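# Seat the round belt in both pulley grooves, uncrossed

## Task

Fit the round belt into the grooves of both pulleys so it loops around the two of them without crossing over itself in the span between.

## Robot and tools

Robot: two arms, left_arm and right_arm, each ending in a parallel gripper. Bases in the scene frame are left_arm at (-0.023, +0.308, +0.026) m and right_arm at (+0.028, -0.261, +0.002) m, both nearly unrotated. The scene frame has its origin at table-top height, halfway between the nominal bases. +z is up, +x points out over the table, and left_arm sits on the +y side. Image left and right do not follow the arm names. On each gripper the fingers extend along its +z axis and separate along its y axis. The reported hand position is the point between the finger pads, about 1 cm short of the tips.

Command row: every row has 14 numbers in [-1, 1], always for both arms. The first 7 are left_arm: dx, dy, dz, rx, ry, rz, opening. The next 7 are the same for right_arm. The six pose numbers are an offset, not a pose. They count from that arm's Hand target as it stood when the action or move began, and run along the Hand target's own axes, not the scene axes. A value of 1.0 equals 0.6 m or 180 degrees. rx, ry, rz form a single rotation vector. Opening is absolute: +1 is fully open (0.094 m) and -1 is closed. Six zeros re-request the current Hand target. A 0 in the opening slot is a real half-open command, so resend the present opening to leave a gripper as it is.

execute_actions: actions is a list of actions. Each action is a table of up to 15 rows, one per 1/30 s step. Every row counts from the action's start pose, not from the row before. A short table repeats its last row to fill 15 steps. Offsets accumulate across actions and calls. cameras picks images by name: ["all"] for all, [] for none. An empty actions list returns a full status with images.

move: target is one row or a list of up to 15 rows. Every row counts from the same starting Hand targets. The path runs straight to each target and all arms finish together, within 10 s overall. speed sets the top path speed in m/s, from 0.002 to 2.9, default 0.25; turning is capped at twice that value in rad/s. It can be one number or one per target. blend is a corner-rounding radius in m, with 0 meaning a full stop at each target. opening_speed sets finger speed per second on the -1..+1 scale, at least 0.2; use it to close gently. grip_force is the pad force limit in N, 10 to 50, given once or per arm; it persists. Lower values close slowly. blocking=false returns early while the motion continues. The result adds a move: line giving the ending (done, off_target, moving, held, fault) and limits (paced = pose clipped, held = steps withheld). Moves do not avoid obstacles or the other arm.

wait: seconds from 0 to 10, holding the last commands. stop: brakes a running move. zoom_image: camera plus region [x0, y0, x1, y1] in pixels, each side at most 504, taken from that camera's newest picture. finished_scene: pass scene, the current scene's number, once the belt is seated. The belt must remain seated after the robot lets go.

Cameras: cam_high, cam_low, cam_board, cam_idler, cam_left_wrist, cam_right_wrist, all 896x504. Calibrations are approximate, and the wrist views may lag while the arm moves.

Result lines: end_effector_position (m) and end_effector_quat_wxyz are in the scene frame. Hand target is the last commanded pose after clipping, and the next offsets start from it. Tool commands lists the current gripper commands. grip_measured is the measured opening on the command scale; it reads a little wide when empty and narrower than the object under a squeeze. grip_effort_nm is the gripper motor effort, with negative meaning closing; it is not the pad force. Joint positions are in rad, with the gripper's opening in m last. Joint torques include the arm's own weight. Joint velocities may show "within noise". Action calls also list hand positions at some steps. MOTOR HOT or OVER-TEMPERATURE FAULT lines warn about overheating; a fault folds that arm away for good.

Controller behaviour: commanded orientation is clipped to within 40 degrees of the measured one. Joint play, friction and gravity leave the gripper short, sagging or tilted, especially when far out. After each motion, compare the actual hand pose with the Hand target and send the remaining gap as an offset. Straighten out tilts as they appear. Very small commands may not move the arm at all, or may move it sideways.

Avoid: arm-to-arm contact. The clearance check does not guard the grippers, their housings or the wrist cameras, and even a moderate clash can fail the task. Never let one gripper close on the other's fingers. Make contacts slowly and without aiming far past the surface. To end a push, command the target back past the gripper. Do not drop the belt, release it while it is moving, or let it leave the table. Do not hit fixed parts hard or strain the camera cables. Keep paths away from an arm's own base so its shoulder posture does not flip. Avoid long stretched-out holds or pushing toward poses the arm cannot reach, which overheat the motors. Any arm stop wastes time.

Each tool is called as name(argument=value, ...) on one line, values as JSON.

## Session

execute_actions(actions=[])

Scene clock: 0.00 s.
left_arm: end_effector_position=(+0.3678, +0.3007, +0.1042) grip_measured=+1.000 grip_effort_nm=n/a end_effector_quat_wxyz=(+0.569, -0.013, +0.822, -0.008) | right_arm: end_effector_position=(+0.4090, -0.2606, +0.0699) grip_measured=+1.000 grip_effort_nm=n/a end_effector_quat_wxyz=(+0.549, +0.016, +0.834, -0.045)
Joint positions: left_arm=[-0.03 1.581 0.342 0.878 -0.035 -0.043 0.094] | right_arm=[0.068 1.56 0.325 0.826 0.16 0.006 0.094]
Joint velocities: within noise
Joint torques (N m): no reading
Heat: left arm: 33 °C; right arm: 32 °C.
Hand target: left_arm +0.3701, +0.3014, +0.1091; +0.575, -0.013, +0.818, -0.005 | right_arm +0.4110, -0.2614, +0.0740; +0.554, +0.019, +0.831, -0.045
Tool commands: left_gripper/opening=+1.0 right_gripper/opening=+1.0

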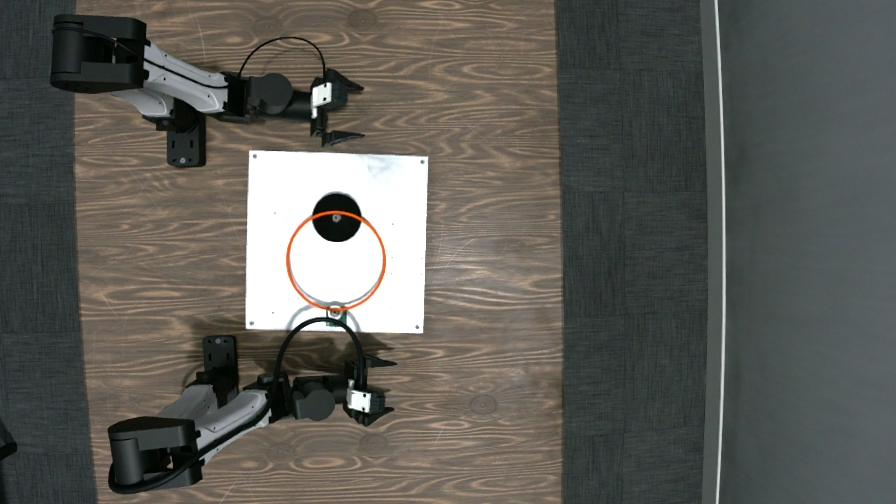

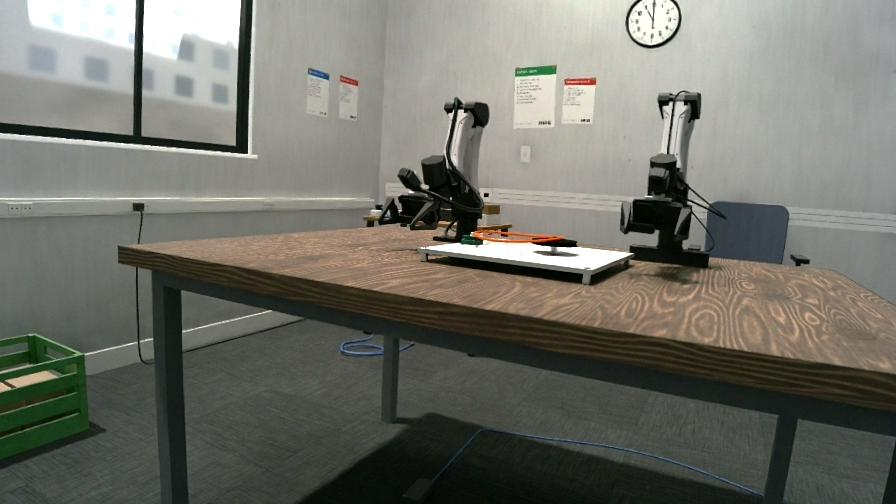

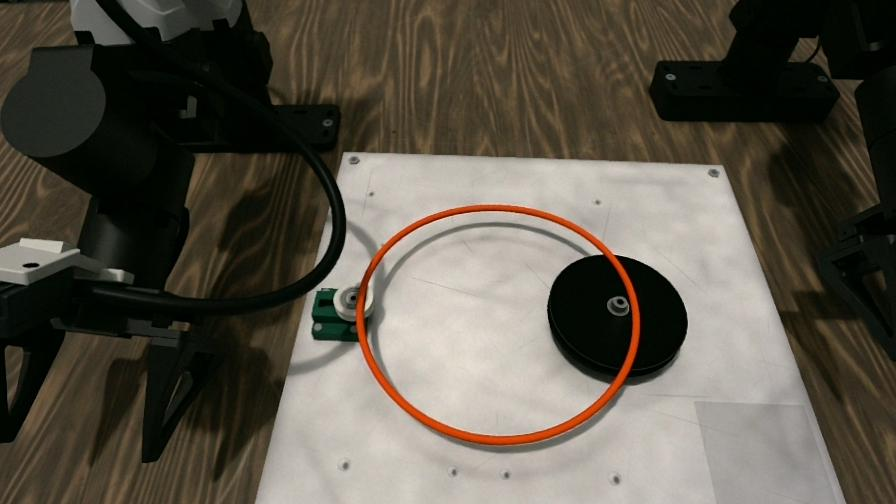

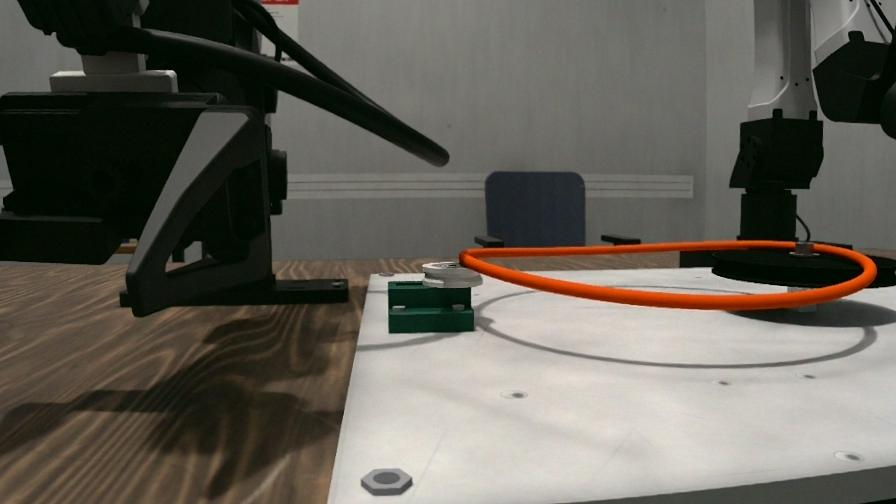

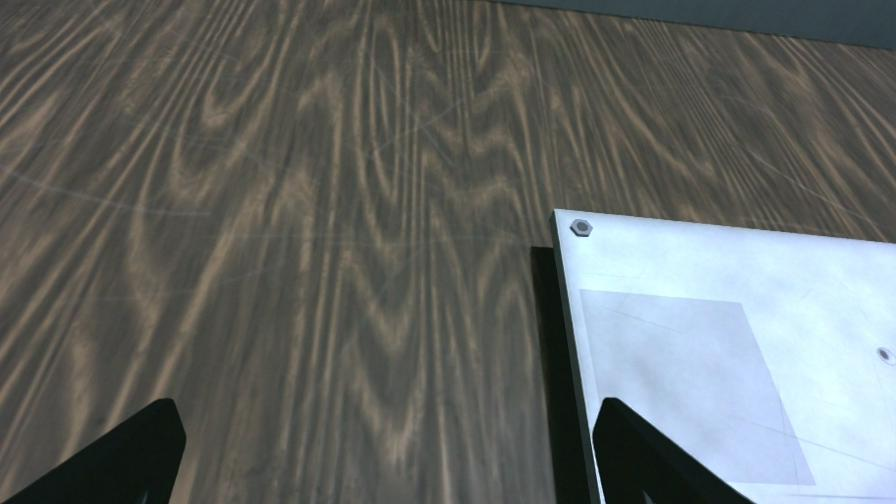

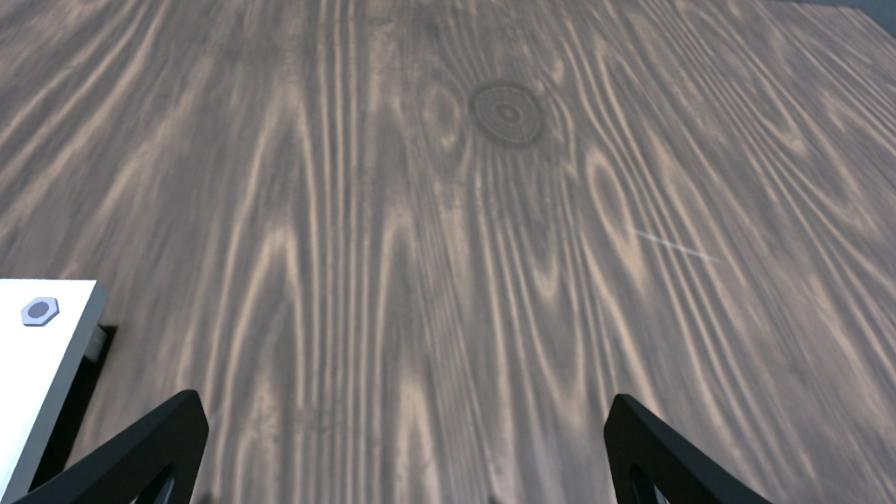

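zoom_image(camera="cam_idler", region=[360, 200, 620, 360])

zoom_image(camera="cam_idler", region=[640, 200, 896, 340])

zoom_image(camera="cam_board", region=[290, 180, 710, 460])

zoom_image(camera="cam_high", region=[230, 140, 440, 340])

zoom_image(camera="cam_low", region=[400, 200, 660, 300])

zoom_image(camera="cam_board", region=[290, 260, 430, 360])

Scaled by 1.938 from the camera's 896x504 image, which has a finer 1280x720 frame.

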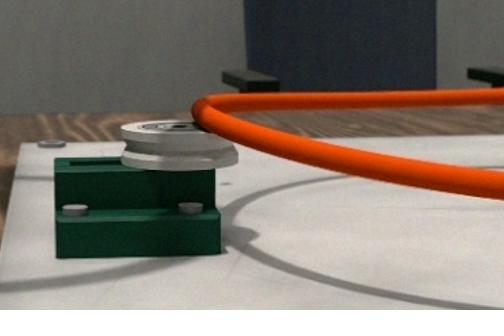

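Scaled by 1.969 from the camera's 896x504 image, which has a finer 1280x720 frame.

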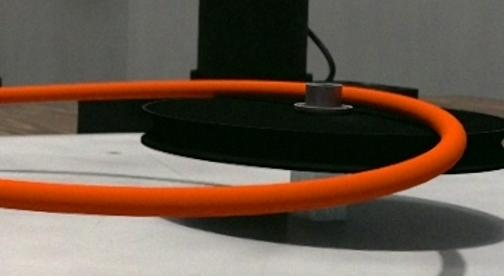

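Scaled by 1.200 from the camera's 896x504 image, which has a finer 1280x720 frame.

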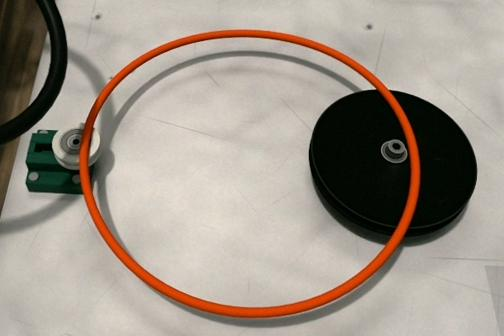

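Scaled by 2.400 from the camera's 896x504 image, which has a finer 1280x720 frame.

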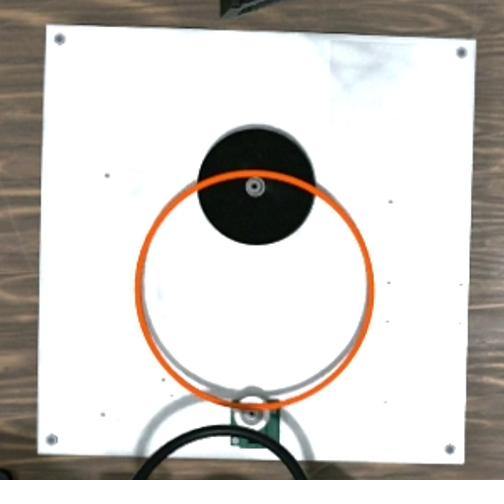

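Scaled by 1.938 from the camera's 896x504 image, which has a finer 1280x720 frame.

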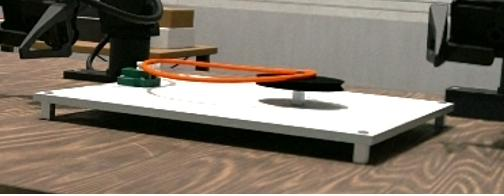

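Scaled by 3.600 from the camera's 896x504 image, which has a finer 1280x720 frame.

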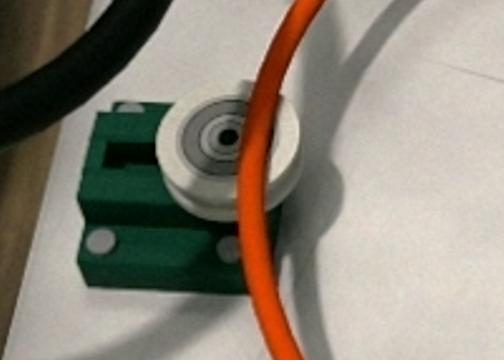

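move(target=[-0.0728,-0.236,-0.131,0,0.39,0,0,-0.1122,0.2962,-0.146,-0.144,0.353,-0.184,0], cameras=["all"])

Scene clock: 148.90 s.
left_arm: end_effector_position=(+0.3136, +0.1638, +0.1807) grip_measured=+0.002 grip_effort_nm=-0.12 end_effector_quat_wxyz=(+0.011, +0.002, +1.000, -0.011) | right_arm: end_effector_position=(+0.3735, -0.0803, +0.1614) grip_measured=+0.003 grip_effort_nm=-0.18 end_effector_quat_wxyz=(+0.013, -0.288, +0.957, -0.009)
Joint positions: left_arm=[-0.395 1.921 1.844 -1.464 0.011 -0.396 0.047] | right_arm=[0.486 2.04 2.035 -1.544 0.023 -0.093 0.047]
Joint torques (N m): left_arm=[-0.7 -8.16 8.62 0.11 0.25 -0.15] | right_arm=[0.9 -9.54 8.57 0.21 -0.23 -0.11]
Heat: left arm: 37 °C; right arm: 42 °C.
Hand target: left_arm +0.3130, +0.1606, +0.1800; +0.000, -0.008, +1.000, -0.012 | right_arm +0.3710, -0.0748, +0.1599; +0.000, -0.301, +0.954, +0.000
Off the commanded pose: left_arm 0.003 m, 2 deg | right_arm 0.006 m, 2 deg.
move: done
camera_calibration:
cam_left_wrist: T_world_to_cam=[[0.0488974, -0.996081, 0.0736996, 0.125681], [-0.865923, -0.00550231, 0.500147, 0.222852], [-0.497782, -0.0882741, -0.862798, 0.423697], [0, 0, 0, 1]] pos_world=[0.397736, 0.163816, 0.244843]
cam_right_wrist: T_world_to_cam=[[0.588229, -0.805246, 0.0745994, -0.30517], [-0.70818, -0.468381, 0.528299, 0.177043], [-0.39047, -0.363591, -0.845775, 0.358445], [0, 0, 0, 1]] pos_world=[0.444851, -0.0324859, 0.232398]

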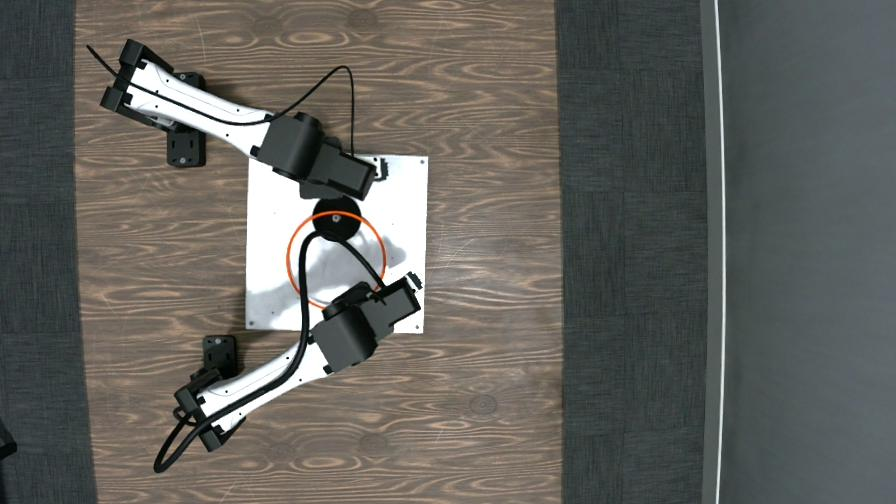

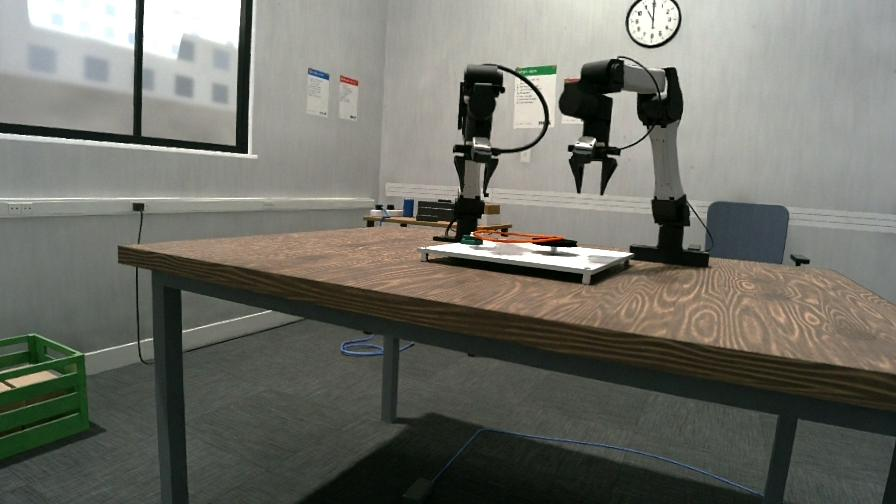

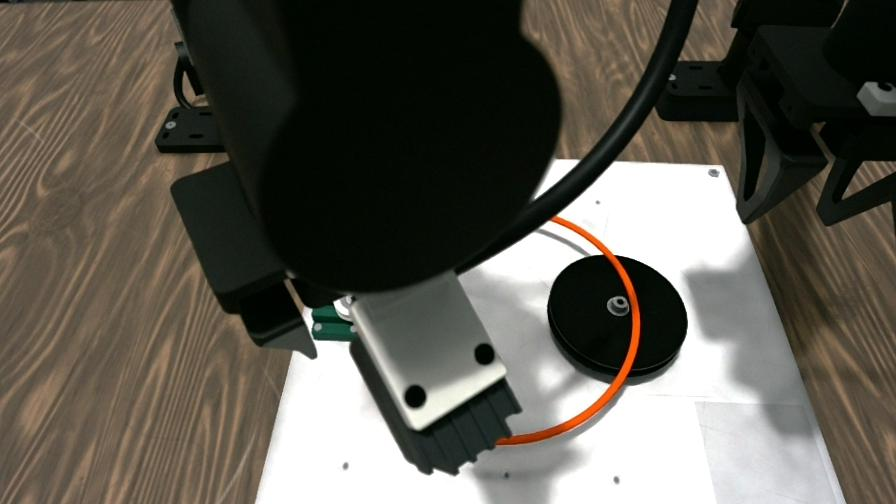

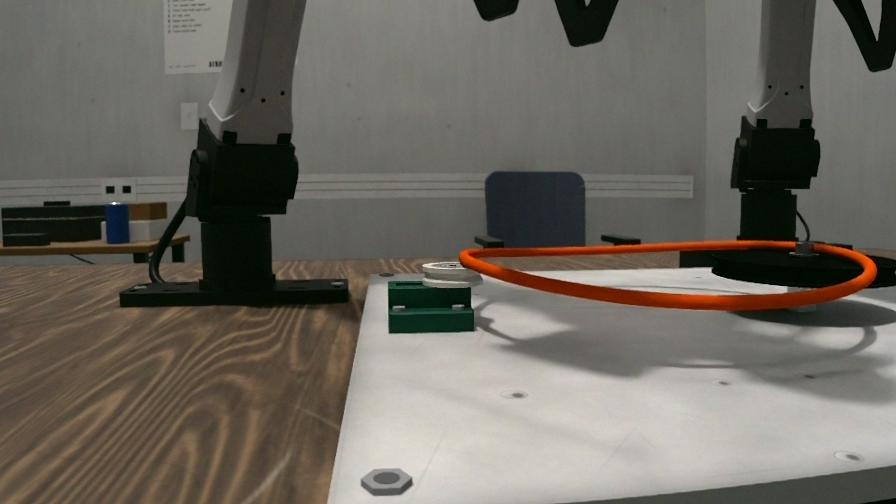

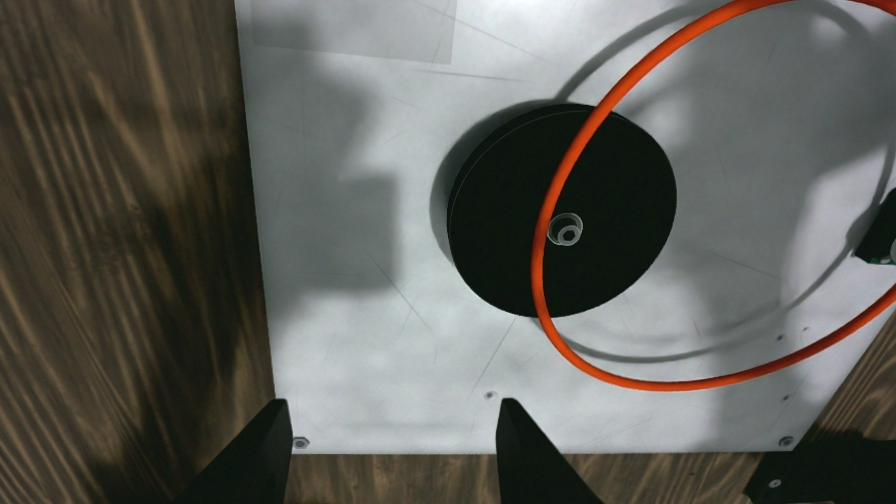

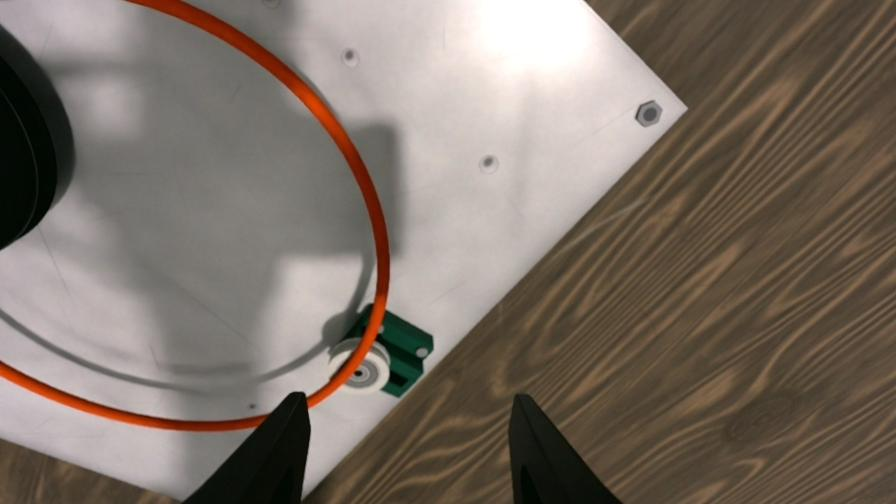

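move(target=[0,0,0,0,0,0,0,-0.0005,0.0158,0.1517,0,0,0,0], cameras=["cam_board","cam_idler","cam_right_wrist"])

Scene clock: 163.20 s.
left_arm: end_effector_position=(+0.3136, +0.1638, +0.1807) grip_measured=+0.002 grip_effort_nm=-0.12 end_effector_quat_wxyz=(+0.011, +0.002, +1.000, -0.011) | right_arm: end_effector_position=(+0.3658, -0.0736, +0.0738) grip_measured=+0.003 grip_effort_nm=-0.18 end_effector_quat_wxyz=(-0.005, -0.300, +0.954, -0.011)
Joint positions: left_arm=[-0.395 1.921 1.844 -1.464 0.011 -0.396 0.047] | right_arm=[0.509 2.04 1.685 -1.23 0.02 -0.093 0.047]
Joint torques (N m): left_arm=[-0.28 -8.06 8.4 0.08 0.22 -0.15] | right_arm=[0.99 -11.78 4.79 0.73 -0.22 0.15]
Heat: left arm: 38 °C; right arm: 38 °C.
Hand target: left_arm +0.3130, +0.1606, +0.1800; +0.000, -0.008, +1.000, -0.012 | right_arm +0.3658, -0.0669, +0.0687; +0.000, -0.301, +0.954, +0.000
Off the commanded pose: left_arm 0.003 m, 2 deg | right_arm 0.008 m, 1 deg.
move: done
camera_calibration:
cam_right_wrist: T_world_to_cam=[[0.609088, -0.790296, 0.0666665, -0.294616], [-0.679596, -0.476736, 0.55756, 0.207764], [-0.408855, -0.384909, -0.827456, 0.287592], [0, 0, 0, 1]] pos_world=[0.438226, -0.0230885, 0.14177]
Images, in order (width x height): cam_board 896x504, cam_idler 896x504, cam_right_wrist 896x504.

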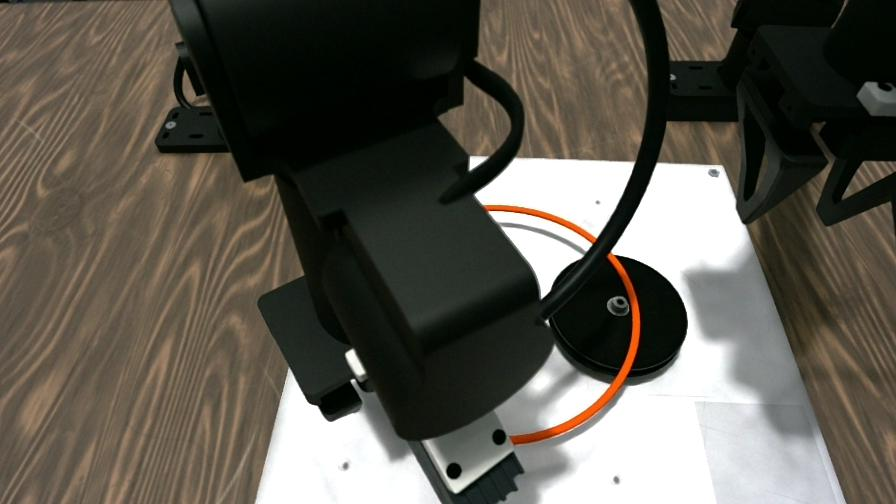

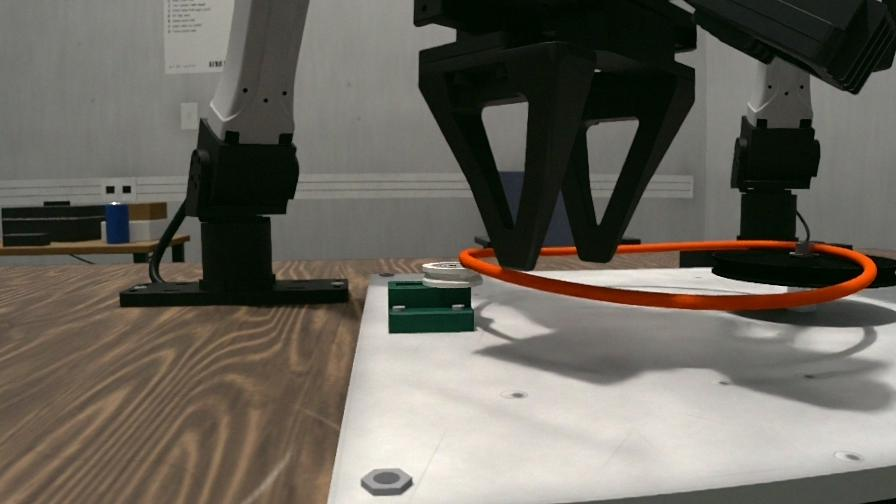

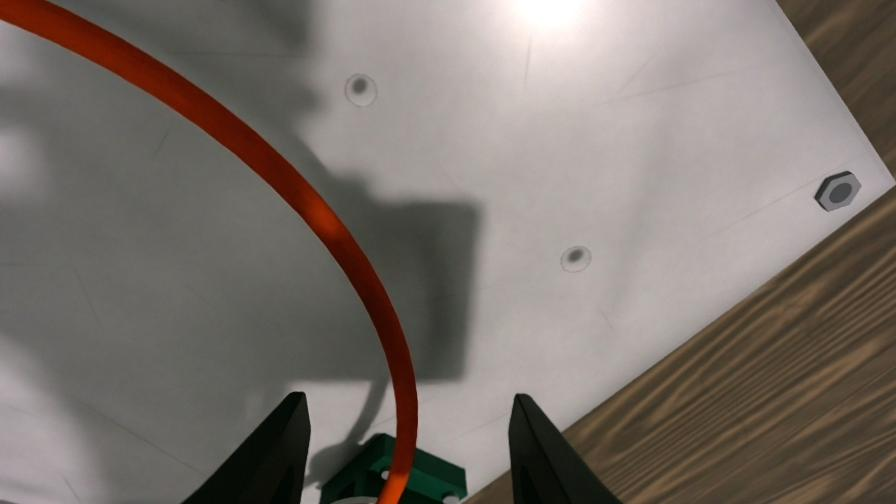

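move(target=[[0,0,0,0,0,0,0,0,0,0.0233,0,0,0,0],[0,0,0,0,0,0,0,0,0,0.0233,0,0,0,-0.97]], grip_force=[50,20], cameras=["cam_high","cam_idler","cam_right_wrist"])

Scene clock: 181.20 s.
left_arm: end_effector_position=(+0.3136, +0.1638, +0.1807) grip_measured=+0.002 grip_effort_nm=-0.12 end_effector_quat_wxyz=(+0.011, +0.002, +1.000, -0.011) | right_arm: end_effector_position=(+0.3664, -0.0741, +0.0626) grip_measured=-0.887 grip_effort_nm=-0.51 end_effector_quat_wxyz=(-0.001, -0.300, +0.954, -0.013)
Joint positions: left_arm=[-0.395 1.921 1.844 -1.464 0.011 -0.396 0.047] | right_arm=[0.509 2.04 1.64 -1.178 0.025 -0.093 0.005]
Joint torques (N m): left_arm=[-0.51 -8.1 8.66 0.09 0.2 -0.13] | right_arm=[0.85 -10.92 4.89 0.74 -0.21 0.15]
Heat: left arm: 38 °C; right arm: 39 °C.
Hand target: left_arm +0.3130, +0.1606, +0.1800; +0.000, -0.008, +1.000, -0.012 | right_arm +0.3658, -0.0669, +0.0547; +0.000, -0.301, +0.954, +0.000
Off the commanded pose: left_arm 0.003 m, 2 deg | right_arm 0.011 m, 1 deg.
grip_force (N): 50, 20
move: off_target (right_arm)
camera_calibration:
cam_right_wrist: T_world_to_cam=[[0.608552, -0.790215, 0.0722747, -0.294841], [-0.684439, -0.476634, 0.551691, 0.216307], [-0.401506, -0.3852, -0.830911, 0.275965], [0, 0, 0, 1]] pos_world=[0.438276, -0.0235867, 0.131277]
Images, in order (width x height): cam_high 896x504, cam_idler 896x504, cam_right_wrist 896x504.

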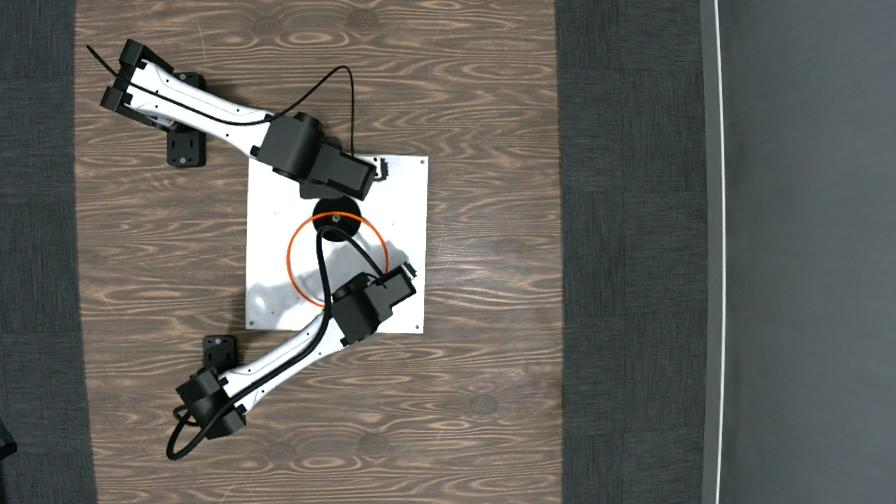

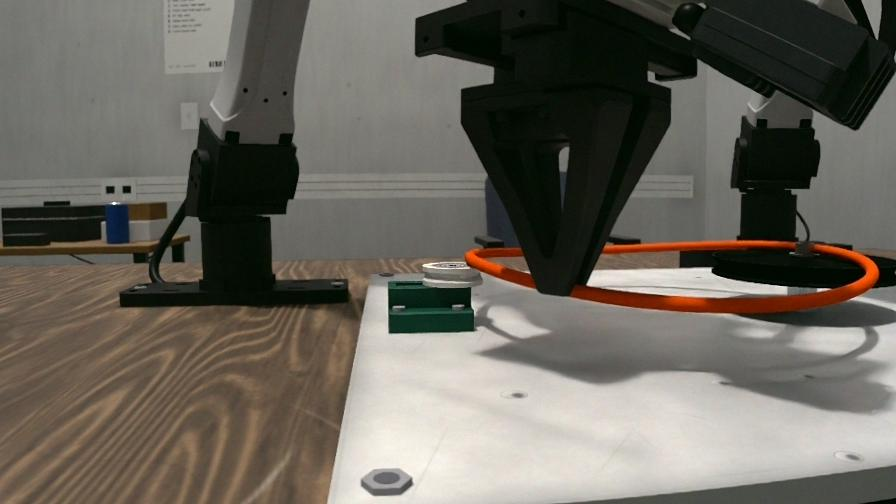

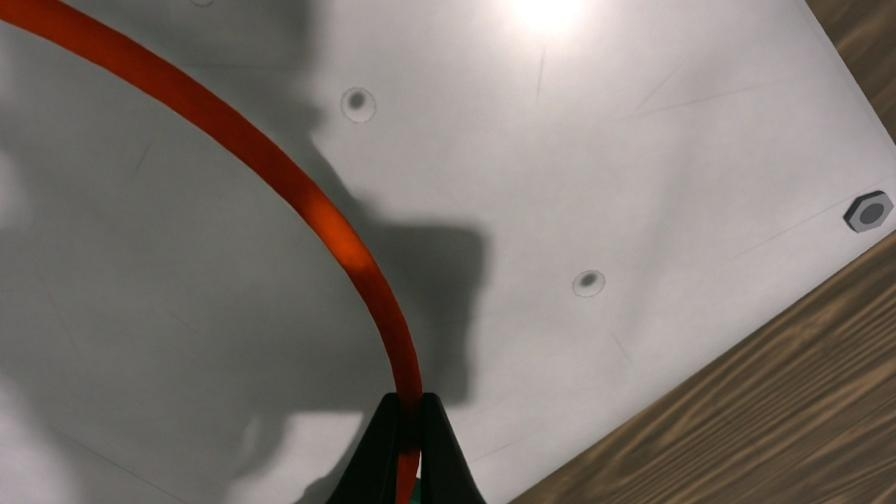

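move(target=[0,0,0,0,0,0,0,0,0,-0.1,0,0,0,-1], grip_force=[50,40], speed=0.12, cameras=["cam_high","cam_board","cam_idler","cam_low"])

Scene clock: 188.57 s.
left_arm: end_effector_position=(+0.3136, +0.1638, +0.1807) grip_measured=+0.002 grip_effort_nm=-0.12 end_effector_quat_wxyz=(+0.011, +0.002, +1.000, -0.011) | right_arm: end_effector_position=(+0.3686, -0.0735, +0.1048) grip_measured=-0.906 grip_effort_nm=-0.87 end_effector_quat_wxyz=(-0.002, -0.300, +0.954, -0.015)
Joint positions: left_arm=[-0.395 1.921 1.844 -1.464 0.011 -0.396 0.047] | right_arm=[0.509 2.04 1.808 -1.349 0.028 -0.093 0.004]
Joint torques (N m): left_arm=[-0.55 -8.06 8.51 0.11 0.15 -0.16] | right_arm=[0.96 -12.86 8.61 0.18 -0.21 0.15]
Heat: left arm: 39 °C; right arm: 40 °C.
Hand target: left_arm +0.3130, +0.1606, +0.1800; +0.000, -0.008, +1.000, -0.012 | right_arm +0.3658, -0.0669, +0.1148; +0.000, -0.301, +0.954, +0.000
Off the commanded pose: left_arm 0.003 m, 2 deg | right_arm 0.012 m, 2 deg.
grip_force (N): 50, 40
move: off_target (right_arm)
Images, in order (width x height): cam_high 896x504, cam_low 896x504, cam_board 896x504, cam_idler 896x504.

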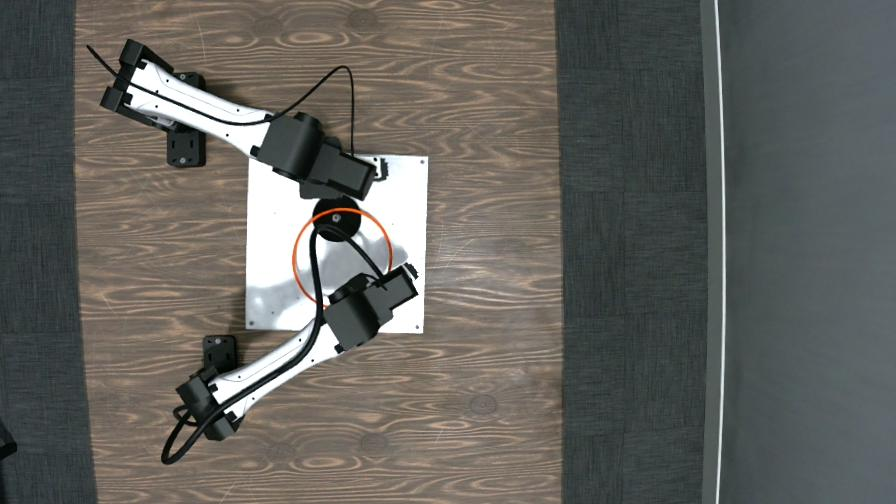

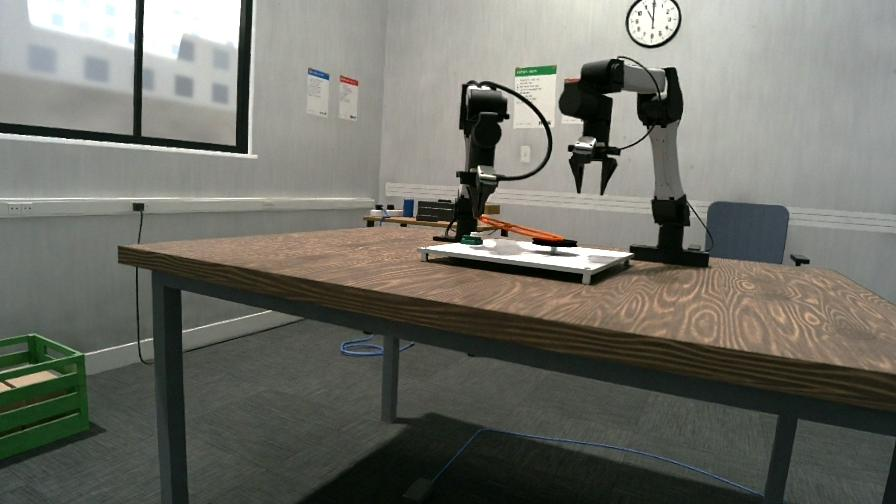

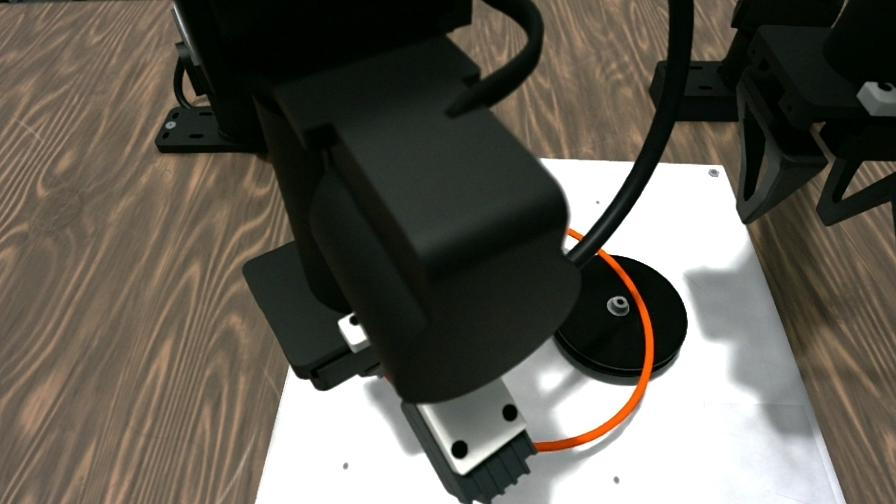

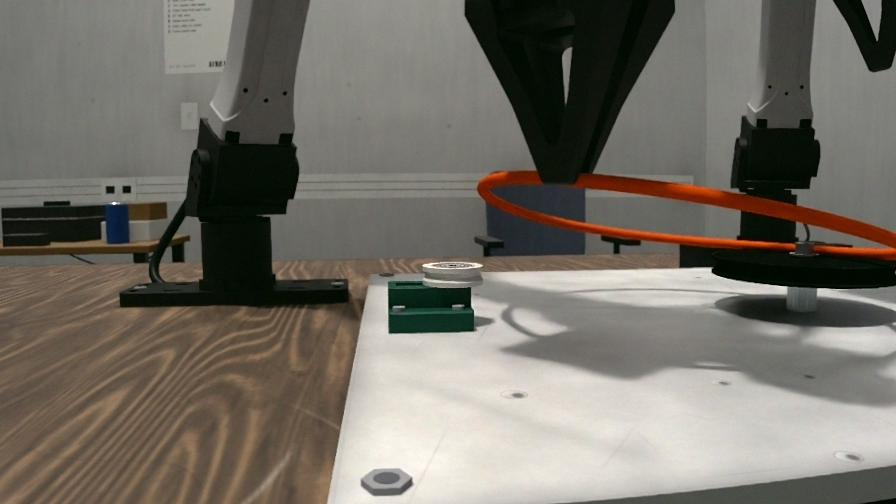

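move(target=[0,0,0,0,0,0,0,0,0,-0.09,0,0,0,-1], speed=0.12, cameras=["cam_high","cam_board","cam_idler","cam_left_wrist"])

Scene clock: 194.23 s.
left_arm: end_effector_position=(+0.3136, +0.1638, +0.1807) grip_measured=+0.002 grip_effort_nm=-0.12 end_effector_quat_wxyz=(+0.011, +0.002, +1.000, -0.011) | right_arm: end_effector_position=(+0.3711, -0.0724, +0.1668) grip_measured=-0.906 grip_effort_nm=-0.87 end_effector_quat_wxyz=(+0.019, -0.299, +0.954, -0.011)
Joint positions: left_arm=[-0.395 1.921 1.844 -1.464 0.011 -0.396 0.047] | right_arm=[0.509 2.04 2.056 -1.553 0.029 -0.093 0.004]
Joint torques (N m): left_arm=[-0.61 -8.01 8.46 0.14 0.22 -0.19] | right_arm=[0.98 -10.99 7.87 0.24 -0.21 0.15]
Heat: left arm: 39 °C; right arm: 41 °C.
Hand target: left_arm +0.3130, +0.1606, +0.1800; +0.000, -0.008, +1.000, -0.012 | right_arm +0.3658, -0.0669, +0.1688; +0.000, -0.301, +0.954, +0.000
Off the commanded pose: left_arm 0.003 m, 2 deg | right_arm 0.008 m, 3 deg.
joint sent to its limit (right arm) — joint 4 (wrist pitch), lower limit. The joint targets still meet the commanded pose.
grip_force (N): 50, 40
move: off_target (right_arm)
camera_calibration:
cam_left_wrist: T_world_to_cam=[[0.0488974, -0.996081, 0.0736996, 0.125681], [-0.865923, -0.00550231, 0.500147, 0.222852], [-0.497782, -0.0882741, -0.862798, 0.423697], [0, 0, 0, 1]] pos_world=[0.397736, 0.163816, 0.244843]
Images, in order (width x height): cam_high 896x504, cam_board 896x504, cam_idler 896x504, cam_left_wrist 896x504.

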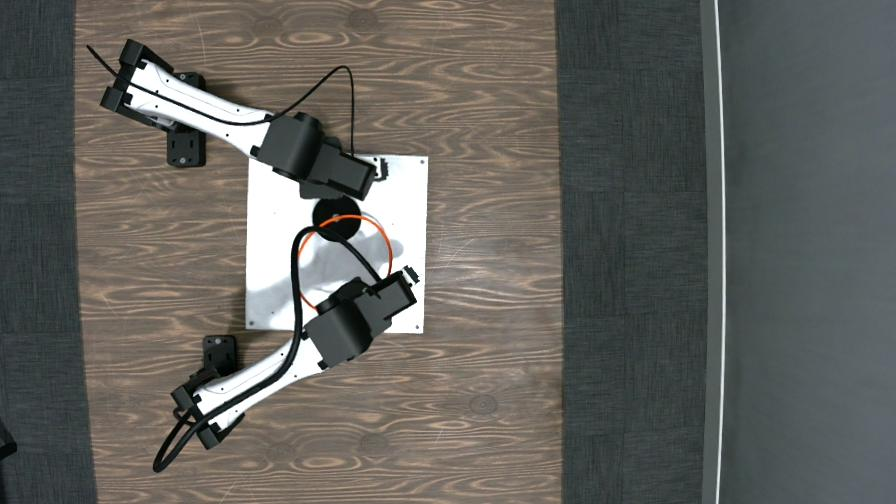

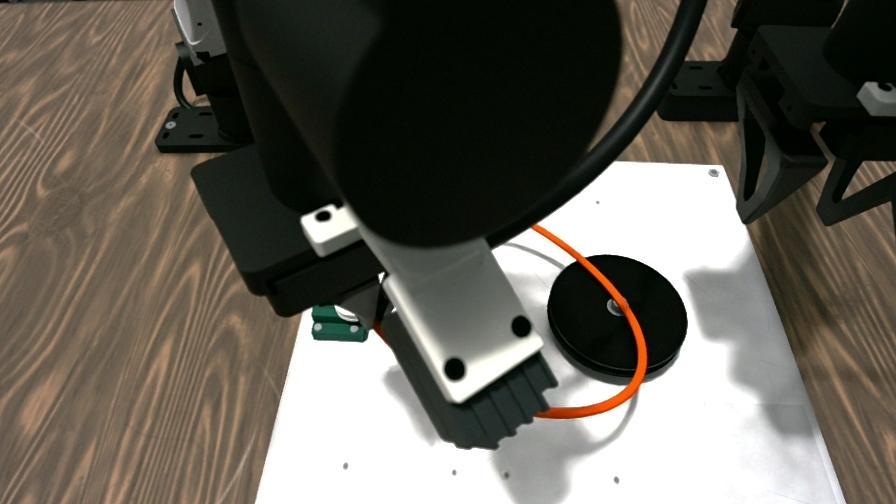

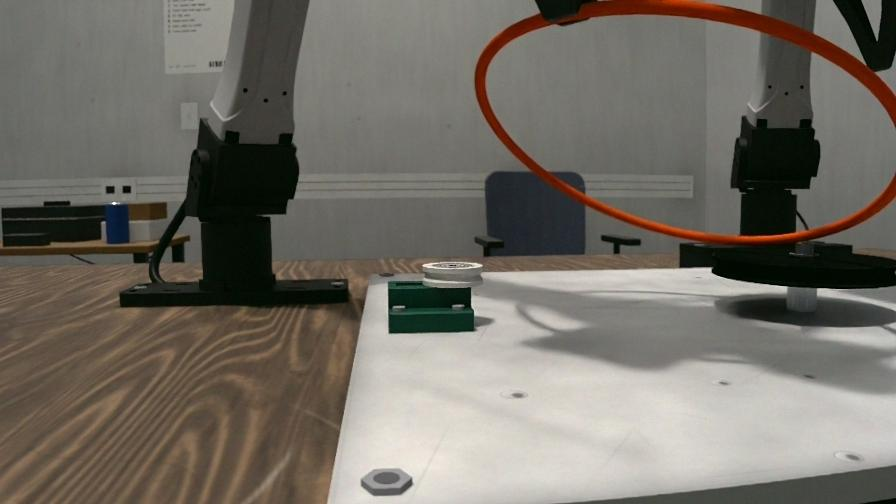

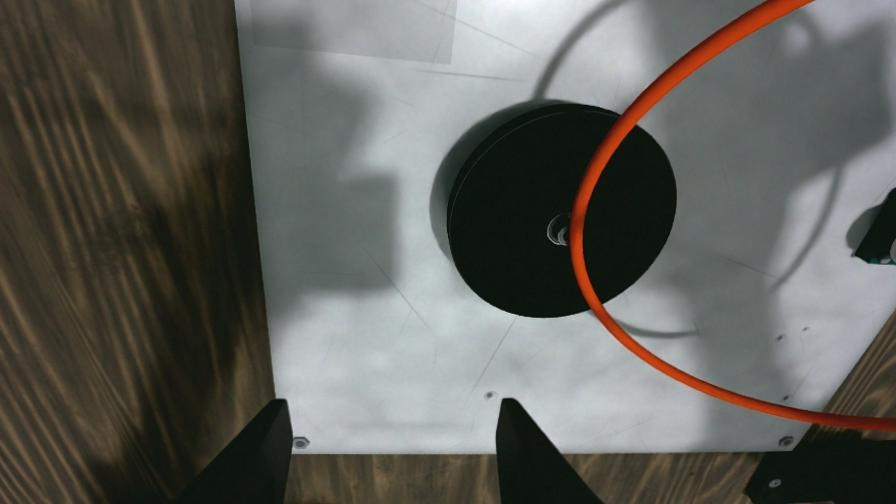

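move(target=[[-0.0508,-0.1045,0.1025,0,0,0,0,0,0,0,0,0,0,-1],[-0.0508,-0.1028,0.1708,0,0,0,0,0,0,0,0,0,0,-1]], speed=0.15, cameras=["cam_high","cam_board","cam_idler","cam_left_wrist"])

Scene clock: 238.73 s.
left_arm: end_effector_position=(+0.3415, +0.1012, +0.0898) grip_measured=+0.002 grip_effort_nm=-0.12 end_effector_quat_wxyz=(+0.000, +0.003, +1.000, -0.007) | right_arm: end_effector_position=(+0.3711, -0.0724, +0.1668) grip_measured=-0.906 grip_effort_nm=-0.87 end_effector_quat_wxyz=(+0.019, -0.299, +0.954, -0.011)
Joint positions: left_arm=[-0.506 2.158 1.833 -1.237 0.012 -0.505 0.047] | right_arm=[0.509 2.04 2.056 -1.553 0.029 -0.093 0.004]
Joint torques (N m): left_arm=[-0.5 -10.33 5.27 0.66 0.22 -0.21] | right_arm=[0.99 -10.97 7.86 0.24 -0.2 0.16]
Heat: left arm: 41 °C; right arm: 43 °C.
Hand target: left_arm +0.3445, +0.0969, +0.0791; +0.000, -0.008, +1.000, -0.012 | right_arm +0.3658, -0.0669, +0.1688; +0.000, -0.301, +0.954, +0.000
Off the commanded pose: left_arm 0.012 m, 1 deg | right_arm 0.008 m, 3 deg.
joint sent to its limit (right arm) — joint 4 (wrist pitch), lower limit. The joint targets still meet the commanded pose.
grip_force (N): 50, 40
move: off_target (left_arm, right_arm)
camera_calibration:
cam_left_wrist: T_world_to_cam=[[0.0482528, -0.996658, 0.0659147, 0.0696458], [-0.854825, -0.00707039, 0.518868, 0.286881], [-0.516667, -0.0813824, -0.85231, 0.358549], [0, 0, 0, 1]] pos_world=[0.427123, 0.100621, 0.152151]
Images, in order (width x height): cam_high 896x504, cam_board 896x504, cam_idler 896x504, cam_left_wrist 896x504.

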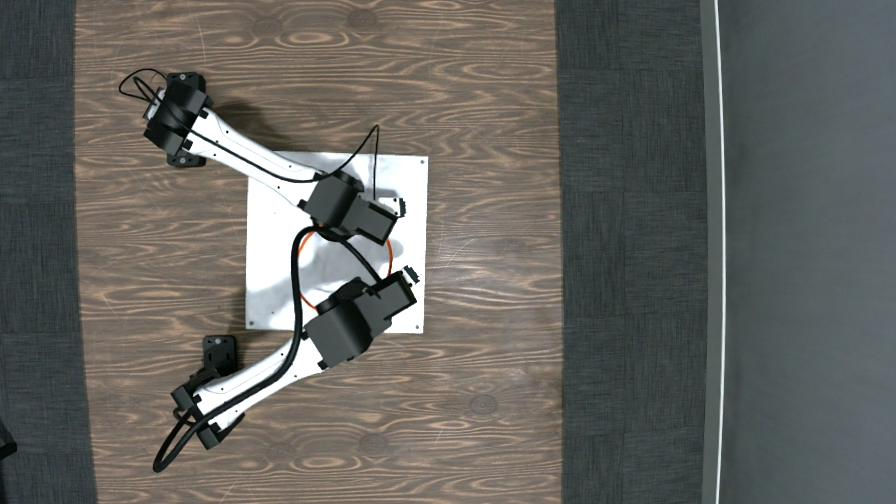

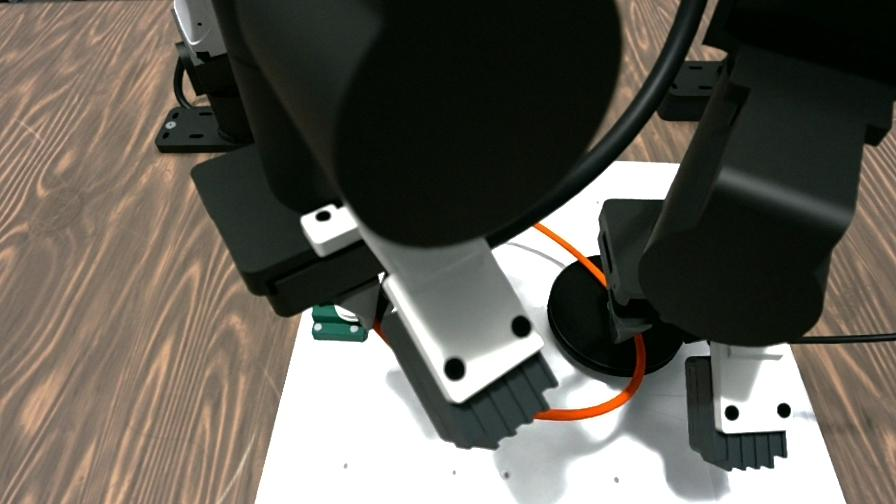

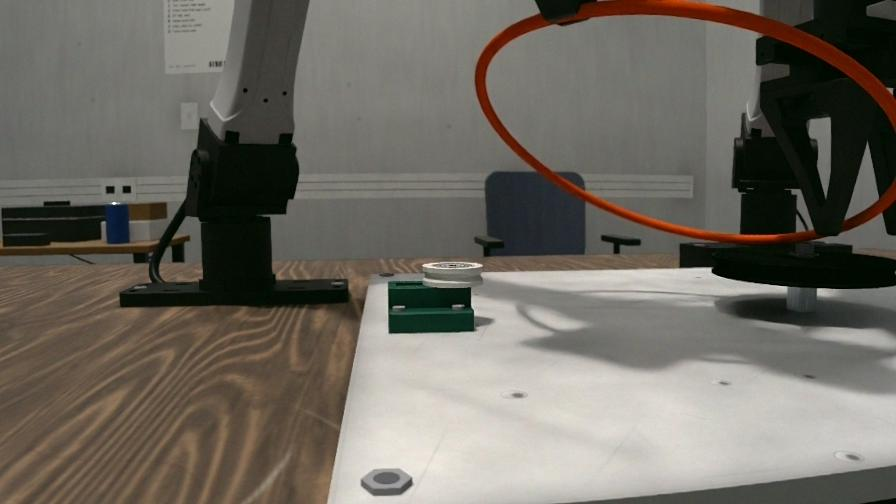

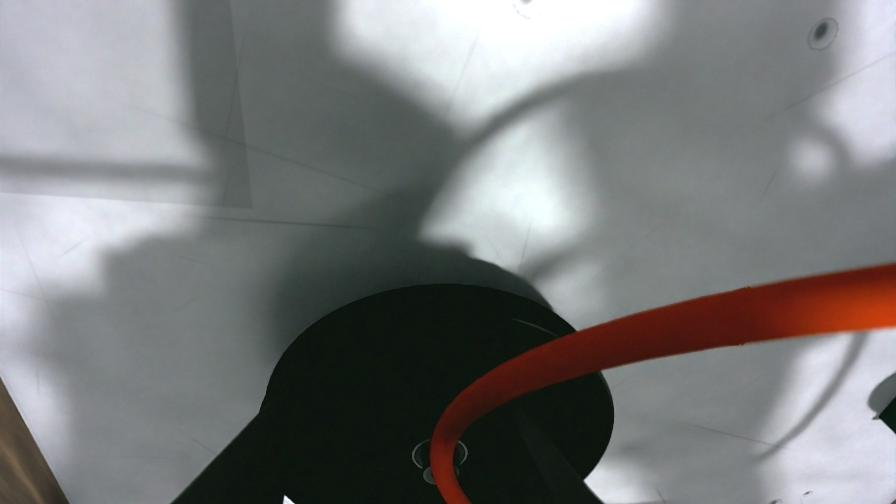

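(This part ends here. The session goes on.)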